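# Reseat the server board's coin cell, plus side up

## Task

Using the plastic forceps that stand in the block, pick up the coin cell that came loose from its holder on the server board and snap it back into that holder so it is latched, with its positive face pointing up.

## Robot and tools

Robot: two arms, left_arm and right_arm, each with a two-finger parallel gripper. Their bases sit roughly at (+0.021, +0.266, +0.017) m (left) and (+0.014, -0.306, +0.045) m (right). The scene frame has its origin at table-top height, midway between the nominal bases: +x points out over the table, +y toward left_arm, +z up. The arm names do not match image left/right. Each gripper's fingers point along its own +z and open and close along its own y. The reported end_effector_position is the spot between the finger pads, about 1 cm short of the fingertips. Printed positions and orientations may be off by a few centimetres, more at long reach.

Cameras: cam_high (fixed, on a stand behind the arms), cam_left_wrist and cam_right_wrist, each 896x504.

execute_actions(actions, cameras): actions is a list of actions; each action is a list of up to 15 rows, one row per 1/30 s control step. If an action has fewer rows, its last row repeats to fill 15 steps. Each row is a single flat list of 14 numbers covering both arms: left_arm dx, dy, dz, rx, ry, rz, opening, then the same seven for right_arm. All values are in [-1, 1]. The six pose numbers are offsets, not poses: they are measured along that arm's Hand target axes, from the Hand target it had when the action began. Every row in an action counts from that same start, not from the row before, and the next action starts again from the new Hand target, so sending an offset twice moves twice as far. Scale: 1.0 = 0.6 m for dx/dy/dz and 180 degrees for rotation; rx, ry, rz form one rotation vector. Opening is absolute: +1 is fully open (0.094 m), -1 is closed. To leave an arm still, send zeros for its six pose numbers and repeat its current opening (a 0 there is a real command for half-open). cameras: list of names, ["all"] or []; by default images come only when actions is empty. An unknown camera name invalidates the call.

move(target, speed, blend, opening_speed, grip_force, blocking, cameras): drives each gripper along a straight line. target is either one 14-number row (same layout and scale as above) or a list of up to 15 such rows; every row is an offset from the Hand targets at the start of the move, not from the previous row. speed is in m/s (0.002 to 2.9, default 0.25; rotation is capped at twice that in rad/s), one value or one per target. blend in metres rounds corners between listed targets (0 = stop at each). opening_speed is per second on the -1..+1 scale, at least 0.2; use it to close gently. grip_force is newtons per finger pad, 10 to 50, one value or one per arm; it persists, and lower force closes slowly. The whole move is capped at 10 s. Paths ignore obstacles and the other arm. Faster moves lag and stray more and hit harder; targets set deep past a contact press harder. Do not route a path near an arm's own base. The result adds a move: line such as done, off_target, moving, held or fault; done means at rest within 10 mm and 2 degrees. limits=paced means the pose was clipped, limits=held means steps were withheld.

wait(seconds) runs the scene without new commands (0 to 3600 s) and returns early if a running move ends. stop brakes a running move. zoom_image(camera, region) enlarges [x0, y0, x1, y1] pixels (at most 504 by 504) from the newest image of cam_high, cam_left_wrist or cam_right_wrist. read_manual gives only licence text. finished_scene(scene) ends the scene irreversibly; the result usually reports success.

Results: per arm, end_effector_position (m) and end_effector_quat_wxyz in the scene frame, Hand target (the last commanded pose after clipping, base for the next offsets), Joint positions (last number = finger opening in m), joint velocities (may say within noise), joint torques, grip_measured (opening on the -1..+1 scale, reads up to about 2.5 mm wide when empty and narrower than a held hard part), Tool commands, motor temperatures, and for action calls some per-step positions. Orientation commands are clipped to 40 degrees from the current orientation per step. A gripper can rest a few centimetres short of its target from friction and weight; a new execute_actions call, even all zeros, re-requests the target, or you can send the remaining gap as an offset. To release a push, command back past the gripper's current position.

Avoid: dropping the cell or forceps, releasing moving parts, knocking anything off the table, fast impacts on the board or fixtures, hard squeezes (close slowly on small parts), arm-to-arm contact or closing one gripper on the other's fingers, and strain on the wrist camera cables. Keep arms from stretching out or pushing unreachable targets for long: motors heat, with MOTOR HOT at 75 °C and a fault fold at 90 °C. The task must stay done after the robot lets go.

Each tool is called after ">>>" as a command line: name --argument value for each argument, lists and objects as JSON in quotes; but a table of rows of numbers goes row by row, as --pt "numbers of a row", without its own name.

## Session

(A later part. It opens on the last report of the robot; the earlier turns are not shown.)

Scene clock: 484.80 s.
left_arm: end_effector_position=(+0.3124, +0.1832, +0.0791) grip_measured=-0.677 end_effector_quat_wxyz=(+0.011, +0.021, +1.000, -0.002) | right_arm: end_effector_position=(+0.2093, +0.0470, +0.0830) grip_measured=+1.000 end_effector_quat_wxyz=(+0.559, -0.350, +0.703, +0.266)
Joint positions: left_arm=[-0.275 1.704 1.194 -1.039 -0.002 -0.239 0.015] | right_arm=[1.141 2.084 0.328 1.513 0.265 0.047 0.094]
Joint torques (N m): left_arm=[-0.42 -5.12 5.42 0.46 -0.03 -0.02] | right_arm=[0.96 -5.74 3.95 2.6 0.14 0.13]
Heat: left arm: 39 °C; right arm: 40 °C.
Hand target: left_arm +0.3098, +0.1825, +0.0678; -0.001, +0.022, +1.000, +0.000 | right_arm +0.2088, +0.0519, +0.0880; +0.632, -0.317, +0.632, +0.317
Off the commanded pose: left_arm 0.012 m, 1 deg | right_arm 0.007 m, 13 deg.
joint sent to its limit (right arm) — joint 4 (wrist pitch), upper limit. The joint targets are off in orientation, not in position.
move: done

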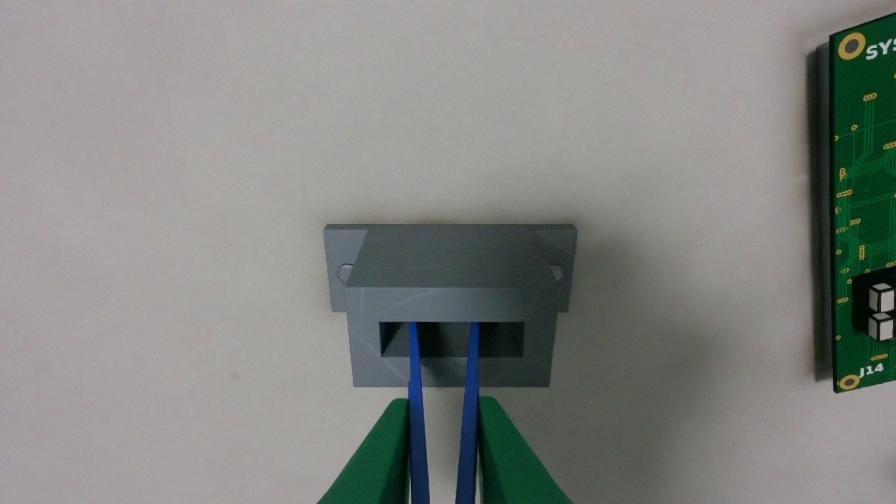

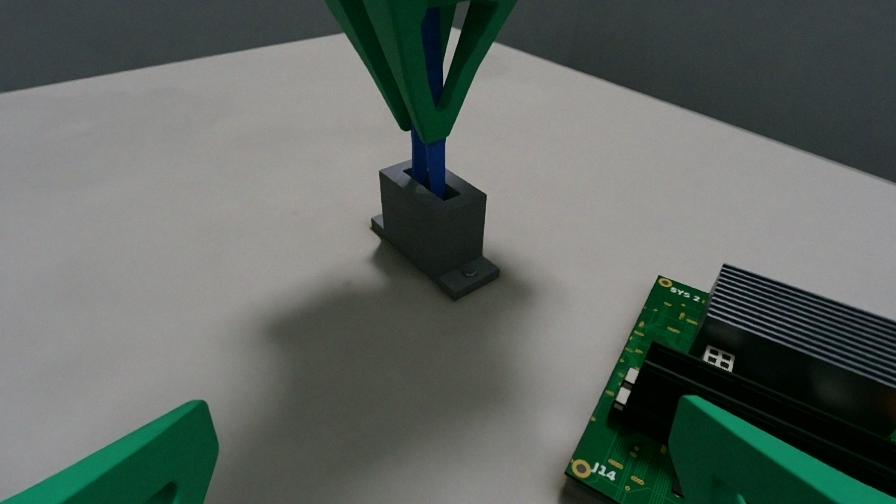

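>>> move --pt "0 0 0 0 0 0 -0.65 0 0 0 0 0 0 1" --pt "0 0 -0.15 0 0 0 -0.65 0 0 0 0 0 0 1" --opening_speed 0.5 --speed 0.12 --cameras '["cam_left_wrist", "cam_right_wrist"]'

>>> zoom_image --camera "cam_left_wrist" --region '[330, 200, 560, 504]'

Scene clock: 500.77 s.
left_arm: end_effector_position=(+0.3081, +0.1843, +0.1454) grip_measured=-0.652 end_effector_quat_wxyz=(-0.015, +0.021, +1.000, +0.005) | right_arm: end_effector_position=(+0.2093, +0.0470, +0.0830) grip_measured=+1.000 end_effector_quat_wxyz=(+0.559, -0.350, +0.703, +0.266)
Joint positions: left_arm=[-0.275 1.704 1.46 -1.359 -0.001 -0.239 0.016] | right_arm=[1.141 2.084 0.328 1.513 0.265 0.047 0.094]
Joint torques (N m): left_arm=[-0.44 -9.14 9.18 -0.03 -0.04 -0.03] | right_arm=[0.96 -5.74 3.93 2.6 0.14 0.13]
Heat: left arm: 39 °C; right arm: 40 °C.
Hand target: left_arm +0.3100, +0.1823, +0.1579; -0.001, +0.022, +1.000, +0.000 | right_arm +0.2088, +0.0519, +0.0880; +0.632, -0.317, +0.632, +0.317
Off the commanded pose: left_arm 0.013 m, 2 deg | right_arm 0.007 m, 13 deg.
joint sent to its limit (right arm) — joint 4 (wrist pitch), upper limit. The joint targets are off in orientation, not in position.
move: off_target (left_arm)

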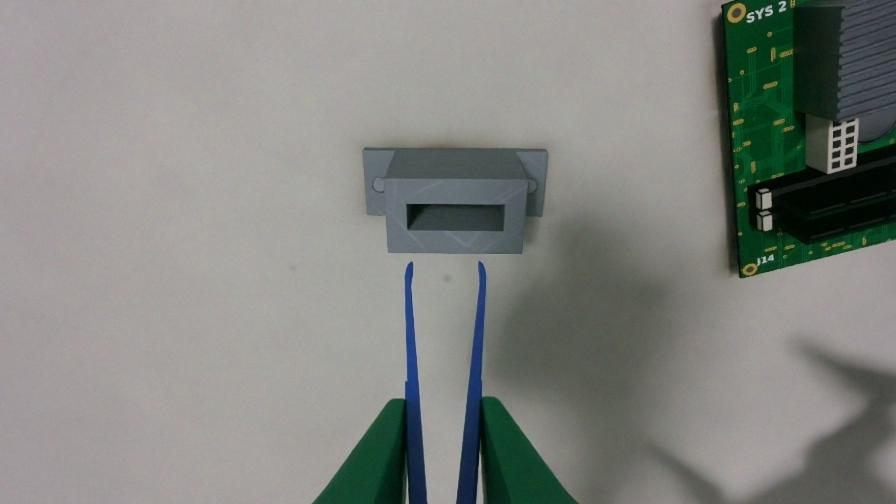

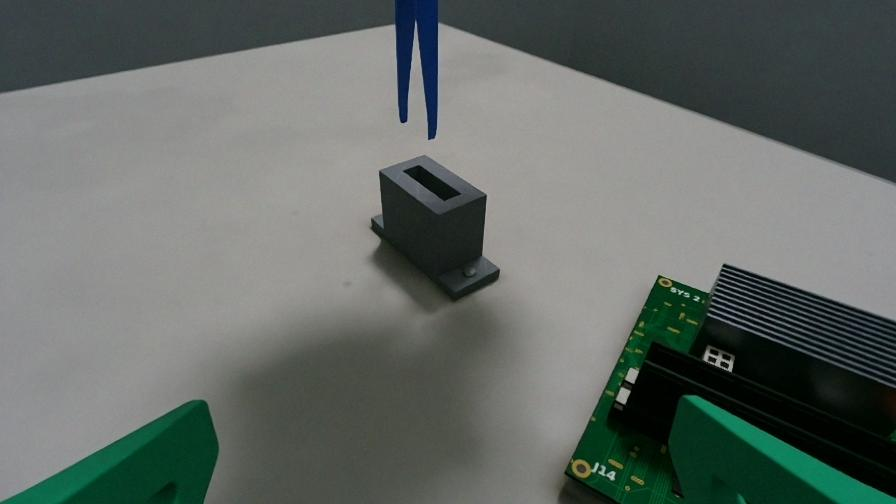

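Scaled by 1.658 from the camera's image (finer frame: 1280x720).

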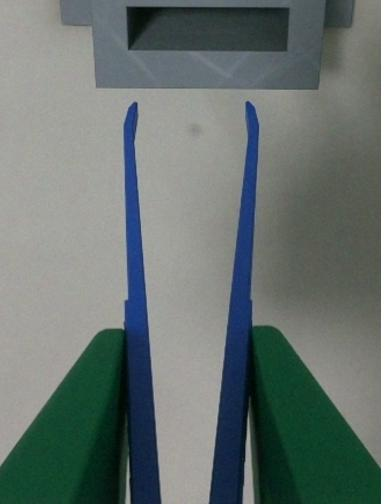

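>>> zoom_image --camera "cam_left_wrist" --region '[395, 250, 495, 340]'

>>> zoom_image --camera "cam_right_wrist" --region '[370, 0, 470, 150]'

Scaled by 5.040 from the camera's image (finer frame: 1280x720).

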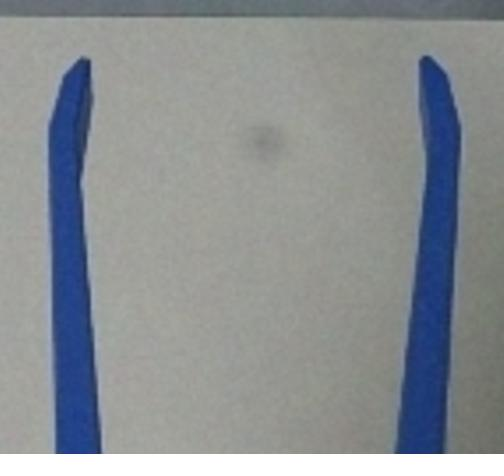

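Scaled by 3.360 from the camera's image (finer frame: 1280x720).

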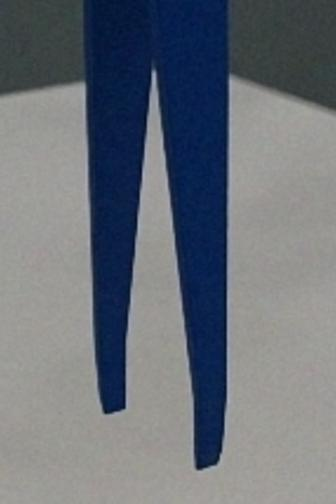

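>>> move --pt "-0.0319 -0.1338 -0.01 0 0 0.0725 -0.65 -0.0667 -0.2133 -0.09 -0.11 0.04 -0.0144 1" --pt "-0.0638 -0.2675 0.0048 0 0 0.145 -0.65 -0.0095 -0.3747 -0.111 -0.2196 0.08 -0.0288 1" --speed 0.25 --blend 0.03 --cameras '["all"]'

>>> zoom_image --camera "cam_left_wrist" --region '[300, 150, 600, 450]'

>>> zoom_image --camera "cam_right_wrist" --region '[300, 100, 600, 400]'

Scene clock: 641.13 s.
left_arm: end_effector_position=(+0.3399, +0.0223, +0.1611) grip_measured=-0.652 end_effector_quat_wxyz=(+0.011, +0.243, +0.970, -0.004) | right_arm: end_effector_position=(+0.3492, -0.1396, +0.0981) grip_measured=+1.000 end_effector_quat_wxyz=(-0.427, +0.579, -0.546, -0.429)
Joint positions: left_arm=[-0.649 2.077 2.019 -1.489 0 -0.163 0.016] | right_arm=[-0.064 2.163 1.195 -0.807 -1.295 -1.81 0.094]
Joint torques (N m): left_arm=[-0.27 -7.91 9.14 0.07 -0.05 0.09] | right_arm=[0.9 -8.46 7.2 0.14 -0.72 0.07]
Heat: left arm: 42 °C; right arm: 40 °C.
Hand target: left_arm +0.3412, +0.0204, +0.1547; -0.001, +0.247, +0.969, +0.000 | right_arm +0.3490, -0.1361, +0.0937; -0.419, +0.575, -0.546, -0.442
Off the commanded pose: left_arm 0.007 m, 1 deg | right_arm 0.006 m, 2 deg.
move: done

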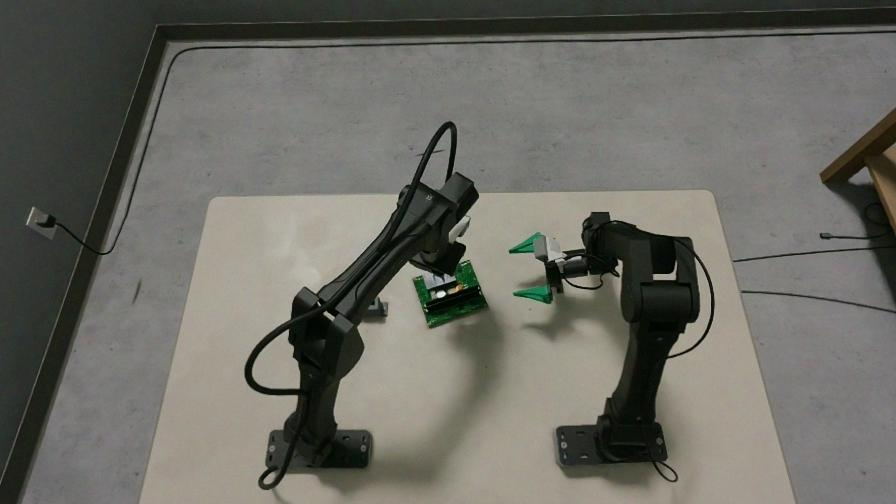

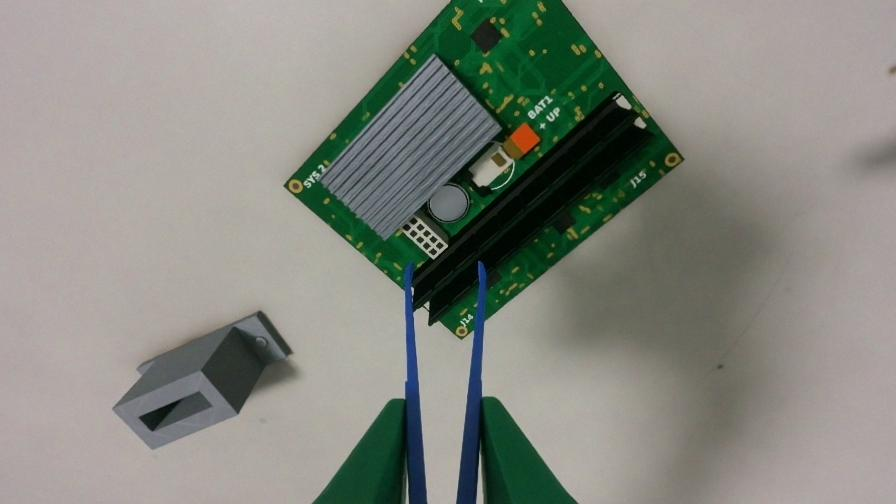

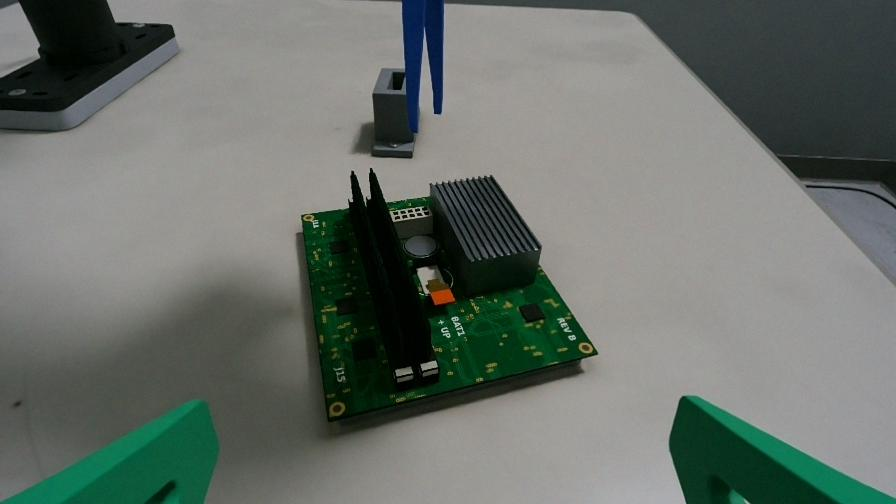

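Scaled by 1.680 from the camera's image (finer frame: 1280x720).

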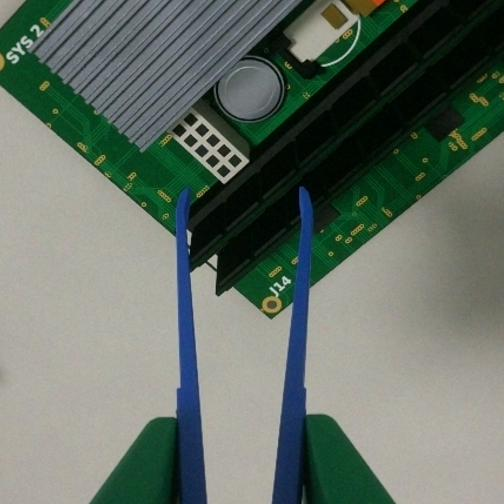

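Scaled by 1.680 from the camera's image (finer frame: 1280x720).

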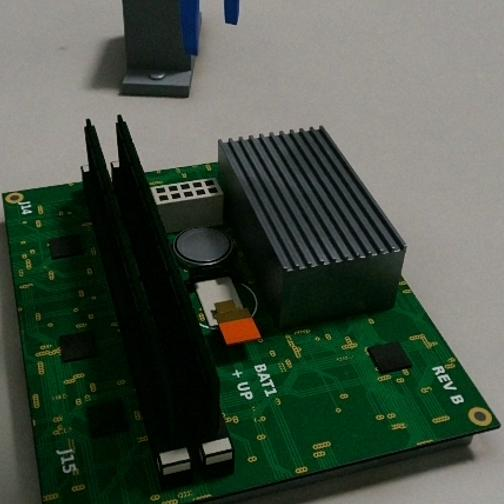

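>>> move --target '[0.0015, -0.0028, 0.0667, 0, 0, 0, -0.652, 0, 0, 0, 0, 0, 0, 1]' --speed 0.12 --cameras '["cam_left_wrist", "cam_right_wrist"]'

>>> zoom_image --camera "cam_left_wrist" --region '[370, 190, 520, 340]'

>>> zoom_image --camera "cam_right_wrist" --region '[350, 130, 550, 330]'

Scene clock: 678.20 s.
left_arm: end_effector_position=(+0.3412, +0.0213, +0.1249) grip_measured=-0.652 end_effector_quat_wxyz=(+0.006, +0.243, +0.970, -0.003) | right_arm: end_effector_position=(+0.3492, -0.1396, +0.0981) grip_measured=+1.000 end_effector_quat_wxyz=(-0.427, +0.579, -0.546, -0.429)
Joint positions: left_arm=[-0.649 2.077 1.875 -1.354 0 -0.163 0.016] | right_arm=[-0.064 2.163 1.195 -0.808 -1.295 -1.81 0.094]
Joint torques (N m): left_arm=[-0.68 -9.61 5.57 0.44 -0.05 0.04] | right_arm=[0.87 -8.68 6.87 0.18 -0.72 0.08]
Motor temperatures (°C): left_arm=[22 34 41 22 22 22 24] | right_arm=[24 29 28 33 24 22 23]
Heat: left arm: 41 °C; right arm: 33 °C.
Hand target: left_arm +0.3396, +0.0193, +0.1147; -0.001, +0.247, +0.969, +0.000 | right_arm +0.3489, -0.1361, +0.0937; -0.420, +0.574, -0.548, -0.440
Off the commanded pose: left_arm 0.011 m, 1 deg | right_arm 0.006 m, 2 deg.
move: off_target (left_arm)

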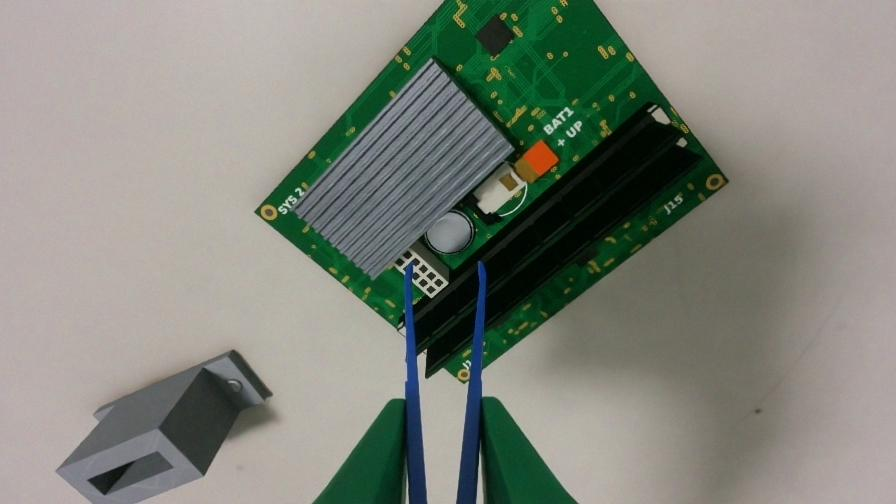

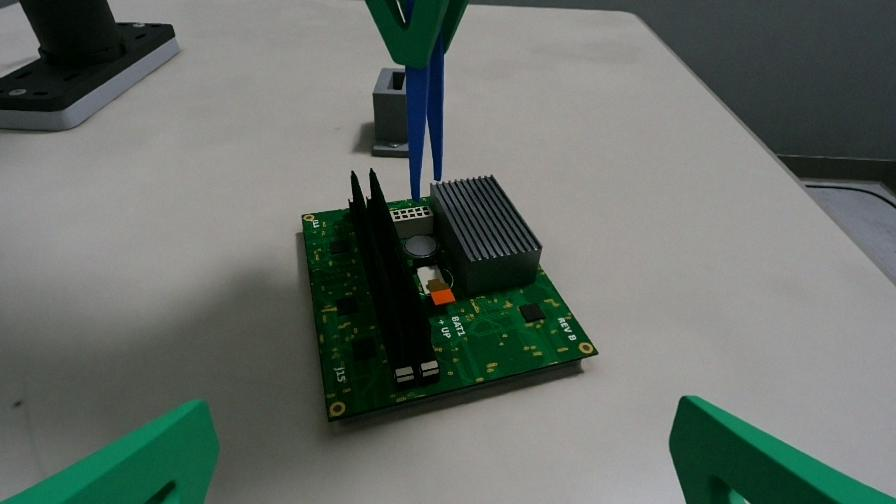

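Scaled by 3.360 from the camera's image (finer frame: 1280x720).

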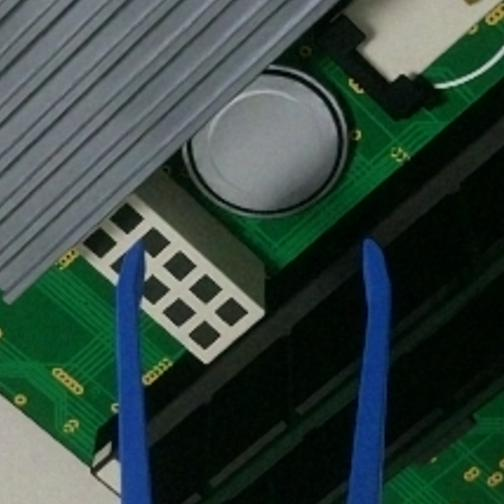

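Scaled by 2.520 from the camera's image (finer frame: 1280x720).

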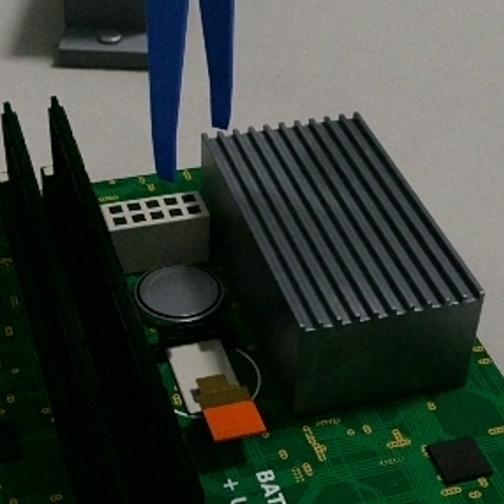

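>>> move --pt "0.0023 -0.0023 0.004 0 0 0.0139 -0.652 0 0 0 0 0 0 1" --pt "0.0023 -0.0023 0.0393 0 0 0.0139 -0.652 0 0 0 0 0 0 1" --speed 0.08 --cameras '["cam_left_wrist", "cam_right_wrist"]'

>>> zoom_image --camera "cam_left_wrist" --region '[390, 190, 510, 310]'

>>> zoom_image --camera "cam_right_wrist" --region '[370, 160, 490, 310]'

Scene clock: 707.93 s.
left_arm: end_effector_position=(+0.3395, +0.0201, +0.1010) grip_measured=-0.652 end_effector_quat_wxyz=(+0.006, +0.263, +0.965, -0.002) | right_arm: end_effector_position=(+0.3492, -0.1396, +0.0981) grip_measured=+1.000 end_effector_quat_wxyz=(-0.427, +0.579, -0.546, -0.429)
Joint positions: left_arm=[-0.654 2.077 1.78 -1.261 0 -0.128 0.016] | right_arm=[-0.064 2.163 1.195 -0.808 -1.295 -1.81 0.094]
Joint torques (N m): left_arm=[-0.54 -9.7 5.56 0.44 -0.05 0.08] | right_arm=[0.85 -8.66 6.87 0.18 -0.72 0.08]
Heat: left arm: 39 °C; right arm: 31 °C.
Hand target: left_arm +0.3377, +0.0189, +0.0911; -0.001, +0.268, +0.963, +0.000 | right_arm +0.3489, -0.1361, +0.0937; -0.420, +0.574, -0.548, -0.440
Off the commanded pose: left_arm 0.010 m, 1 deg | right_arm 0.006 m, 2 deg.
move: done

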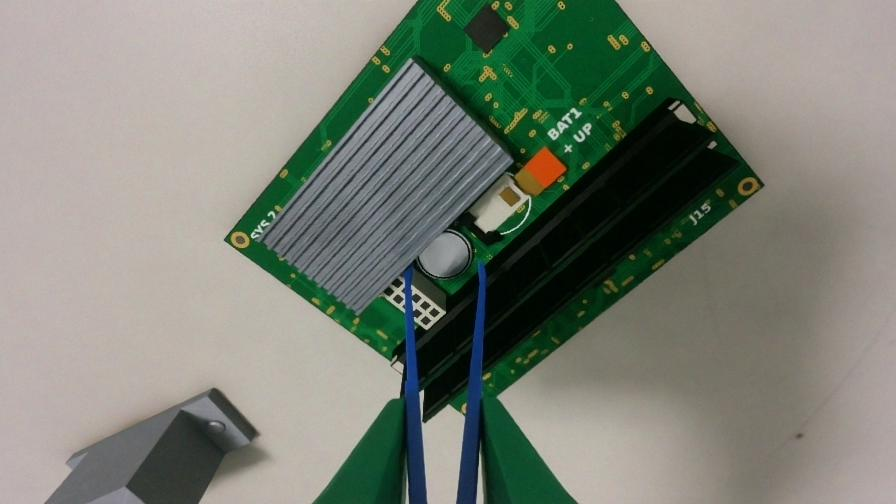

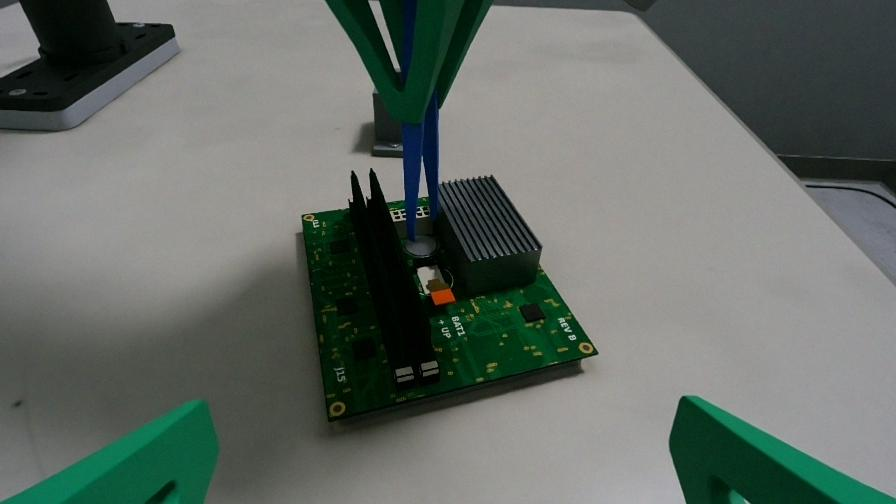

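Scaled by 4.200 from the camera's image (finer frame: 1280x720).

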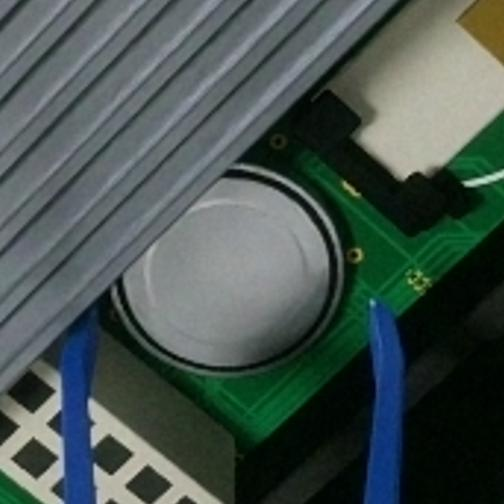

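Scaled by 3.360 from the camera's image (finer frame: 1280x720).

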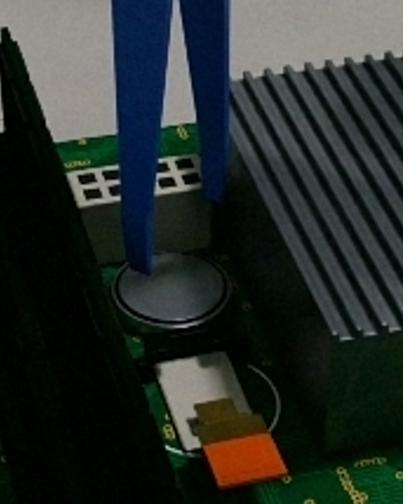

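>>> move --target '[0.002, 0, 0.0158, 0, 0, 0, -0.652, 0, 0, 0, 0, 0, 0, 1]' --speed 0.05 --cameras '["cam_left_wrist", "cam_right_wrist"]'

>>> zoom_image --camera "cam_left_wrist" --region '[390, 190, 510, 310]'

>>> zoom_image --camera "cam_right_wrist" --region '[370, 190, 490, 310]'

Scene clock: 741.40 s.
left_arm: end_effector_position=(+0.3387, +0.0207, +0.0912) grip_measured=-0.652 end_effector_quat_wxyz=(+0.005, +0.263, +0.965, -0.002) | right_arm: end_effector_position=(+0.3492, -0.1396, +0.0981) grip_measured=+1.000 end_effector_quat_wxyz=(-0.427, +0.579, -0.546, -0.429)
Joint positions: left_arm=[-0.654 2.077 1.741 -1.223 0 -0.128 0.016] | right_arm=[-0.064 2.163 1.195 -0.808 -1.295 -1.81 0.094]
Joint torques (N m): left_arm=[-0.57 -9.76 5.57 0.44 -0.05 0.07] | right_arm=[0.85 -8.66 6.87 0.17 -0.73 0.08]
Heat: left arm: 38 °C; right arm: 31 °C.
Hand target: left_arm +0.3367, +0.0195, +0.0816; -0.001, +0.268, +0.963, +0.000 | right_arm +0.3489, -0.1361, +0.0937; -0.420, +0.574, -0.548, -0.440
Off the commanded pose: left_arm 0.010 m, 1 deg | right_arm 0.006 m, 2 deg.
move: done

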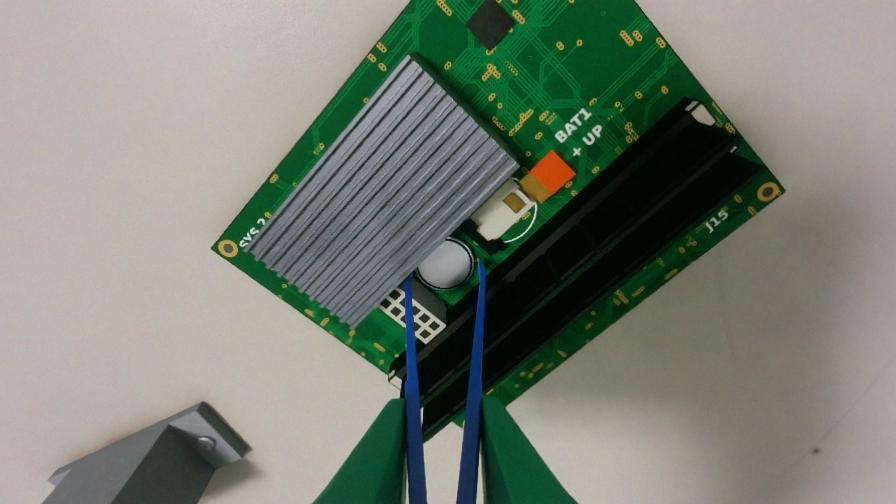

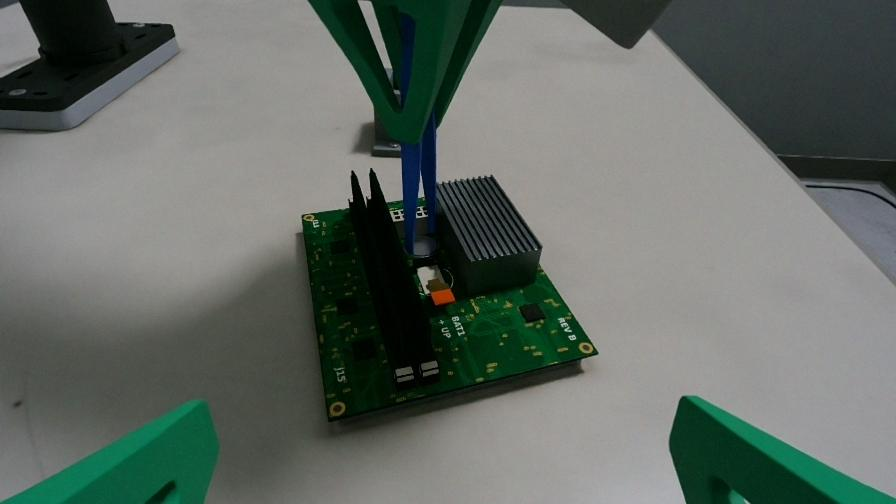

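Scaled by 4.200 from the camera's image (finer frame: 1280x720).

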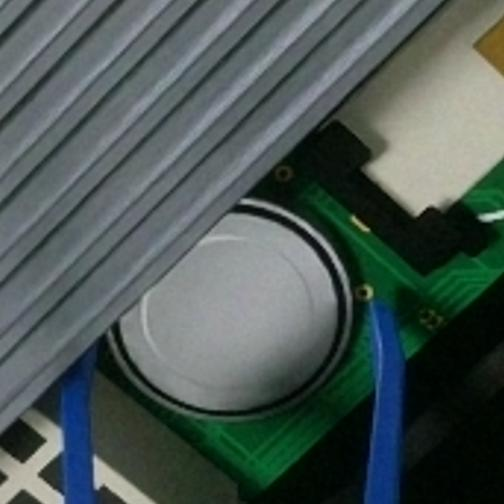

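Scaled by 4.200 from the camera's image (finer frame: 1280x720).

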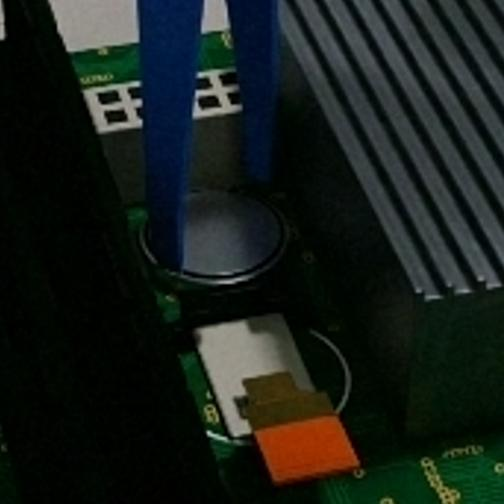

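>>> move --target '[0.0014, 0, 0.0053, 0, 0, 0, -0.652, 0, 0, 0, 0, 0, 0, 1]' --speed 0.04 --cameras '["cam_left_wrist", "cam_right_wrist"]'

>>> zoom_image --camera "cam_left_wrist" --region '[390, 190, 510, 310]'

>>> zoom_image --camera "cam_right_wrist" --region '[370, 190, 490, 310]'

Scene clock: 758.07 s.
left_arm: end_effector_position=(+0.3381, +0.0212, +0.0875) grip_measured=-0.652 end_effector_quat_wxyz=(+0.005, +0.263, +0.965, -0.002) | right_arm: end_effector_position=(+0.3492, -0.1396, +0.0981) grip_measured=+1.000 end_effector_quat_wxyz=(-0.427, +0.579, -0.546, -0.429)
Joint positions: left_arm=[-0.654 2.077 1.726 -1.21 0 -0.128 0.016] | right_arm=[-0.064 2.163 1.195 -0.808 -1.295 -1.81 0.094]
Joint torques (N m): left_arm=[-0.59 -9.89 5.56 0.42 -0.04 0.07] | right_arm=[0.87 -8.65 6.86 0.18 -0.72 0.09]
Motor temperatures (°C): left_arm=[22 36 38 22 22 22 24] | right_arm=[24 31 27 28 24 22 23]
Heat: left arm: 38 °C; right arm: 31 °C.
Hand target: left_arm +0.3360, +0.0199, +0.0785; -0.001, +0.268, +0.963, +0.000 | right_arm +0.3489, -0.1361, +0.0937; -0.420, +0.574, -0.548, -0.440
Off the commanded pose: left_arm 0.009 m, 1 deg | right_arm 0.006 m, 2 deg.
move: done

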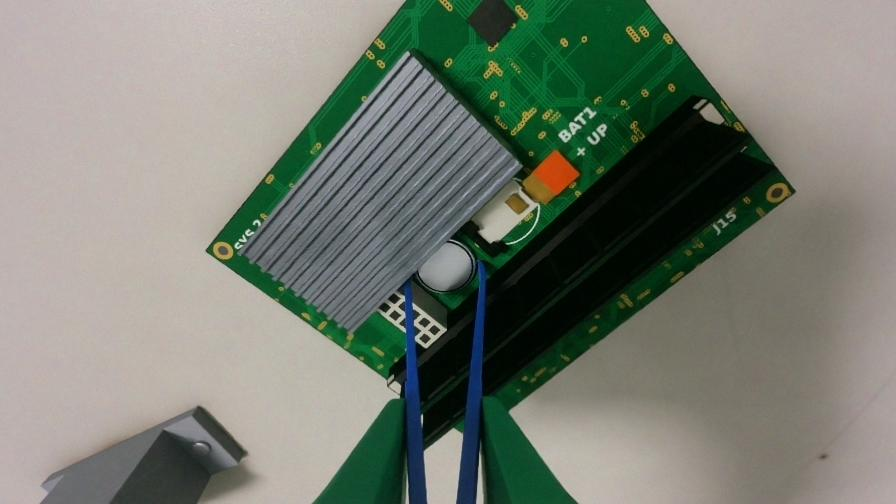

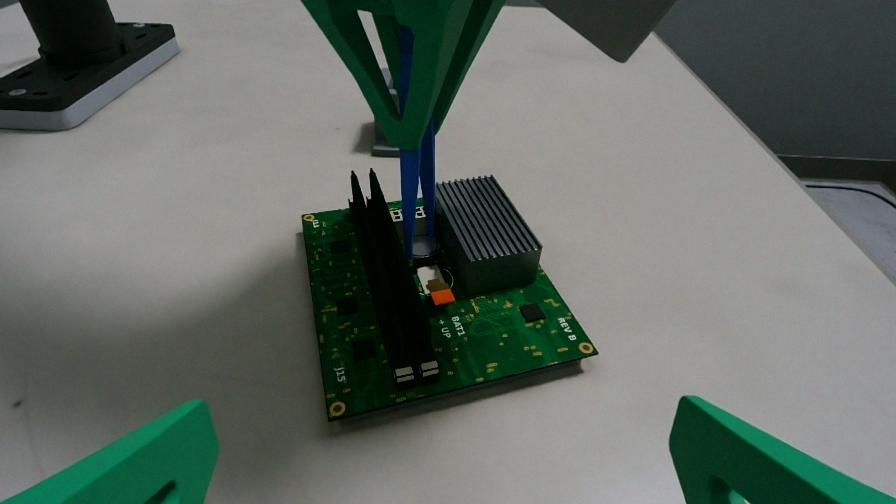

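Scaled by 4.200 from the camera's image (finer frame: 1280x720).

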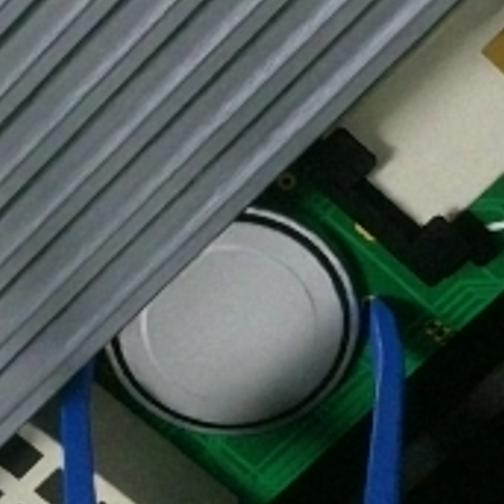

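Scaled by 4.200 from the camera's image (finer frame: 1280x720).

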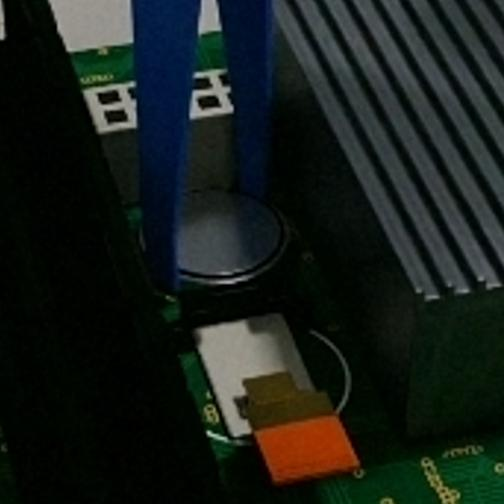

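>>> move --target '[0, 0, 0, 0, 0, 0, -0.69, 0, 0, 0, 0, 0, 0, 1]' --opening_speed 0.2 --cameras '["cam_left_wrist", "cam_right_wrist"]'

>>> zoom_image --camera "cam_left_wrist" --region '[390, 190, 510, 310]'

>>> zoom_image --camera "cam_right_wrist" --region '[370, 190, 490, 310]'

Scene clock: 778.43 s.
left_arm: end_effector_position=(+0.3382, +0.0211, +0.0875) grip_measured=-0.687 end_effector_quat_wxyz=(+0.005, +0.263, +0.965, -0.002) | right_arm: end_effector_position=(+0.3492, -0.1396, +0.0981) grip_measured=+1.000 end_effector_quat_wxyz=(-0.427, +0.579, -0.546, -0.429)
Joint positions: left_arm=[-0.654 2.077 1.726 -1.209 0 -0.128 0.015] | right_arm=[-0.064 2.163 1.195 -0.808 -1.295 -1.81 0.094]
Joint torques (N m): left_arm=[-0.59 -9.87 5.55 0.44 -0.05 0.07] | right_arm=[0.87 -8.68 6.87 0.18 -0.73 0.09]
Heat: left arm: 37 °C; right arm: 31 °C.
Hand target: left_arm +0.3360, +0.0199, +0.0785; -0.001, +0.268, +0.963, +0.000 | right_arm +0.3489, -0.1361, +0.0937; -0.420, +0.574, -0.548, -0.440
Off the commanded pose: left_arm 0.009 m, 1 deg | right_arm 0.006 m, 2 deg.
move: done

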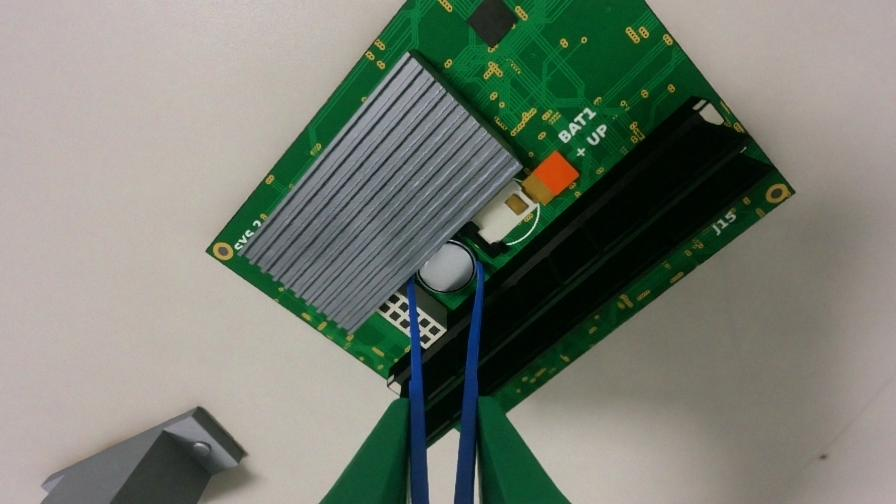

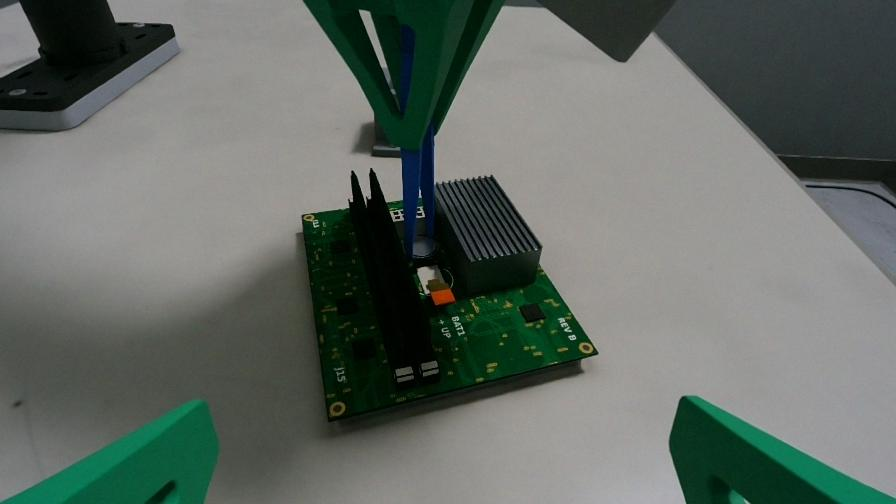

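Scaled by 4.200 from the camera's image (finer frame: 1280x720).

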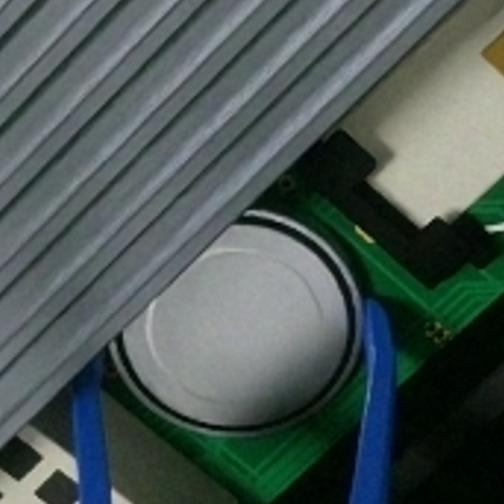

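Scaled by 4.200 from the camera's image (finer frame: 1280x720).

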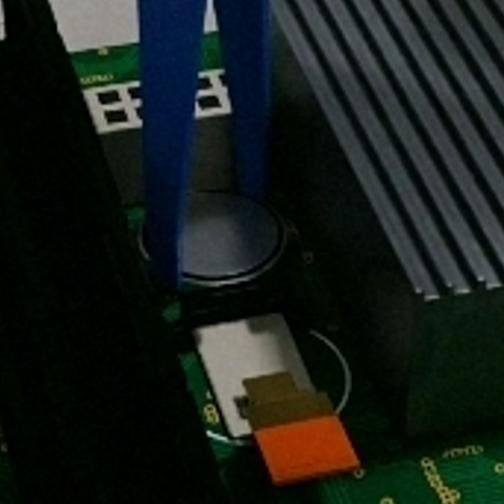

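>>> move --pt "0 0 0 0 0 0 -0.72 0 0 0 0 0 0 1" --pt "0 0 -0.02 0 0 0 -0.72 0 0 0 0 0 0 1" --opening_speed 0.2 --speed 0.05 --cameras '["cam_left_wrist", "cam_right_wrist"]'

>>> zoom_image --camera "cam_left_wrist" --region '[390, 190, 510, 310]'

>>> zoom_image --camera "cam_right_wrist" --region '[370, 170, 490, 290]'

Scene clock: 786.80 s.
left_arm: end_effector_position=(+0.3362, +0.0227, +0.0875) grip_measured=-0.717 end_effector_quat_wxyz=(+0.000, +0.263, +0.965, +0.000) | right_arm: end_effector_position=(+0.3492, -0.1396, +0.0981) grip_measured=+1.000 end_effector_quat_wxyz=(-0.427, +0.579, -0.546, -0.429)
Joint positions: left_arm=[-0.654 2.077 1.726 -1.22 0 -0.128 0.013] | right_arm=[-0.064 2.163 1.195 -0.808 -1.295 -1.81 0.094]
Joint torques (N m): left_arm=[-0.59 -10.36 8.8 0.03 -0.03 0.06] | right_arm=[0.87 -8.68 6.87 0.18 -0.72 0.09]
Heat: left arm: 37 °C; right arm: 31 °C.
Hand target: left_arm +0.3360, +0.0199, +0.0905; -0.001, +0.268, +0.963, +0.000 | right_arm +0.3489, -0.1361, +0.0937; -0.420, +0.574, -0.548, -0.440
Off the commanded pose: left_arm 0.004 m, 1 deg | right_arm 0.006 m, 2 deg.
move: done

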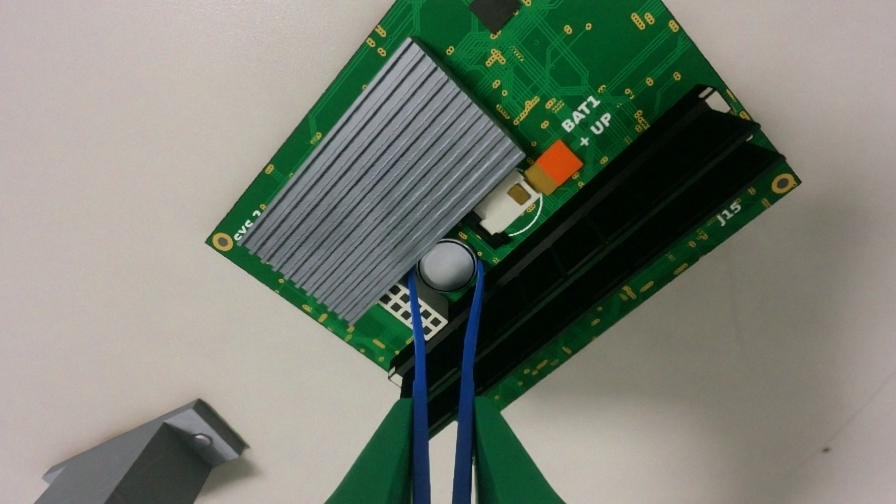

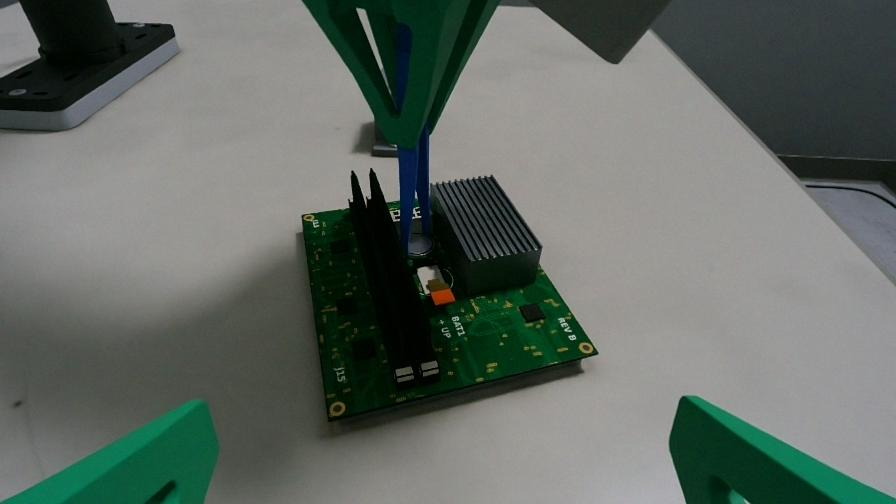

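Scaled by 4.200 from the camera's image (finer frame: 1280x720).

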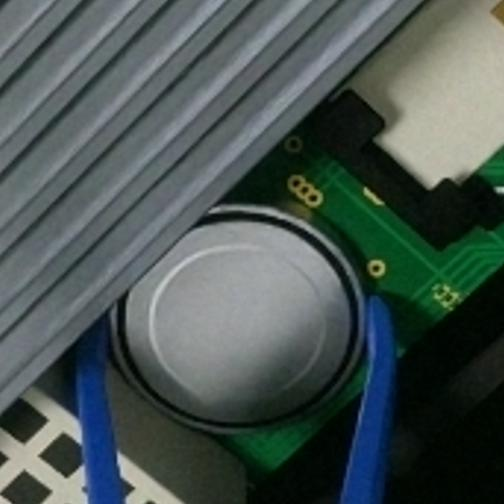

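Scaled by 4.200 from the camera's image (finer frame: 1280x720).

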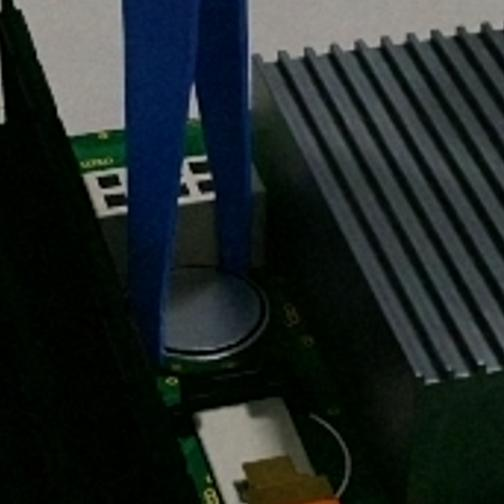

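>>> move --pt "-0.0065 0.002 -0.0125 0 0 0 -0.725 0 0 0 0 0 0 1" --pt "-0.0065 0.002 -0.05 0 0 0 -0.725 0 0 0 0 0 0 1" --blend 0.003 --opening_speed 0.2 --speed 0.06 --cameras '["cam_left_wrist", "cam_right_wrist"]'

>>> zoom_image --camera "cam_left_wrist" --region '[390, 190, 510, 310]'

>>> zoom_image --camera "cam_right_wrist" --region '[370, 170, 490, 290]'

Scene clock: 809.27 s.
left_arm: end_effector_position=(+0.3386, +0.0208, +0.1205) grip_measured=-0.722 end_effector_quat_wxyz=(+0.003, +0.264, +0.964, -0.001) | right_arm: end_effector_position=(+0.3492, -0.1396, +0.0981) grip_measured=+1.000 end_effector_quat_wxyz=(-0.427, +0.579, -0.546, -0.429)
Joint positions: left_arm=[-0.654 2.077 1.857 -1.345 0 -0.124 0.013] | right_arm=[-0.064 2.163 1.195 -0.808 -1.295 -1.81 0.094]
Joint torques (N m): left_arm=[-0.23 -9.37 9.28 0.06 -0.04 0.08] | right_arm=[0.87 -8.68 6.86 0.18 -0.73 0.08]
Heat: left arm: 38 °C; right arm: 31 °C.
Hand target: left_arm +0.3400, +0.0189, +0.1204; -0.001, +0.268, +0.963, +0.000 | right_arm +0.3489, -0.1361, +0.0937; -0.420, +0.574, -0.548, -0.440
Off the commanded pose: left_arm 0.002 m, 1 deg | right_arm 0.006 m, 2 deg.
move: done; blend cut to 0 m at target 1

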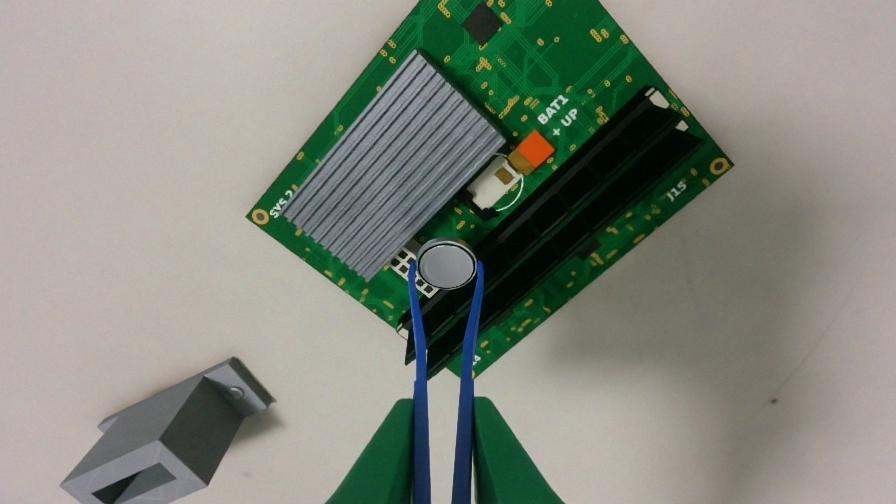

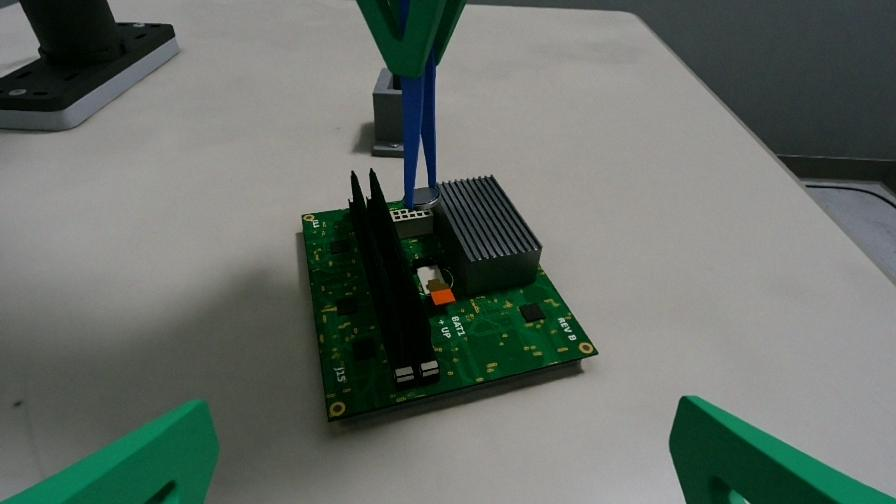

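Scaled by 4.200 from the camera's image (finer frame: 1280x720).

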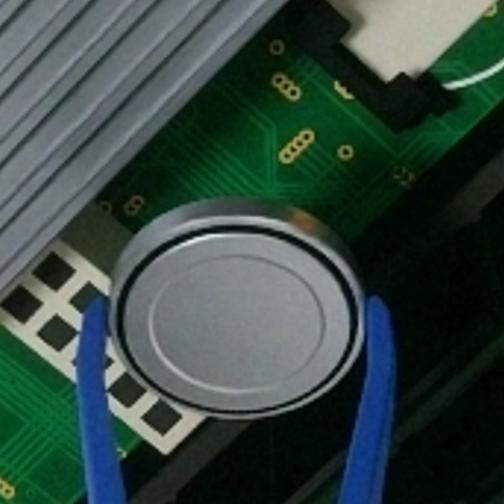

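Scaled by 4.200 from the camera's image (finer frame: 1280x720).

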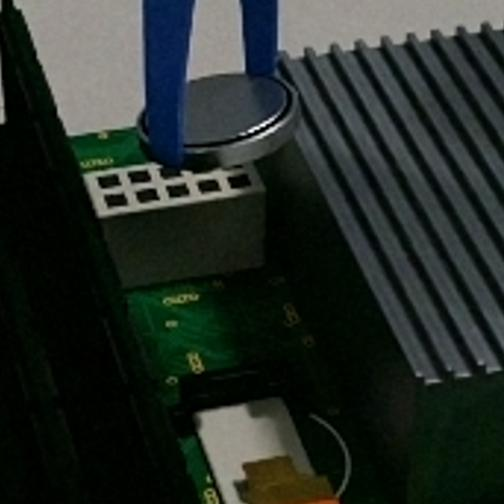

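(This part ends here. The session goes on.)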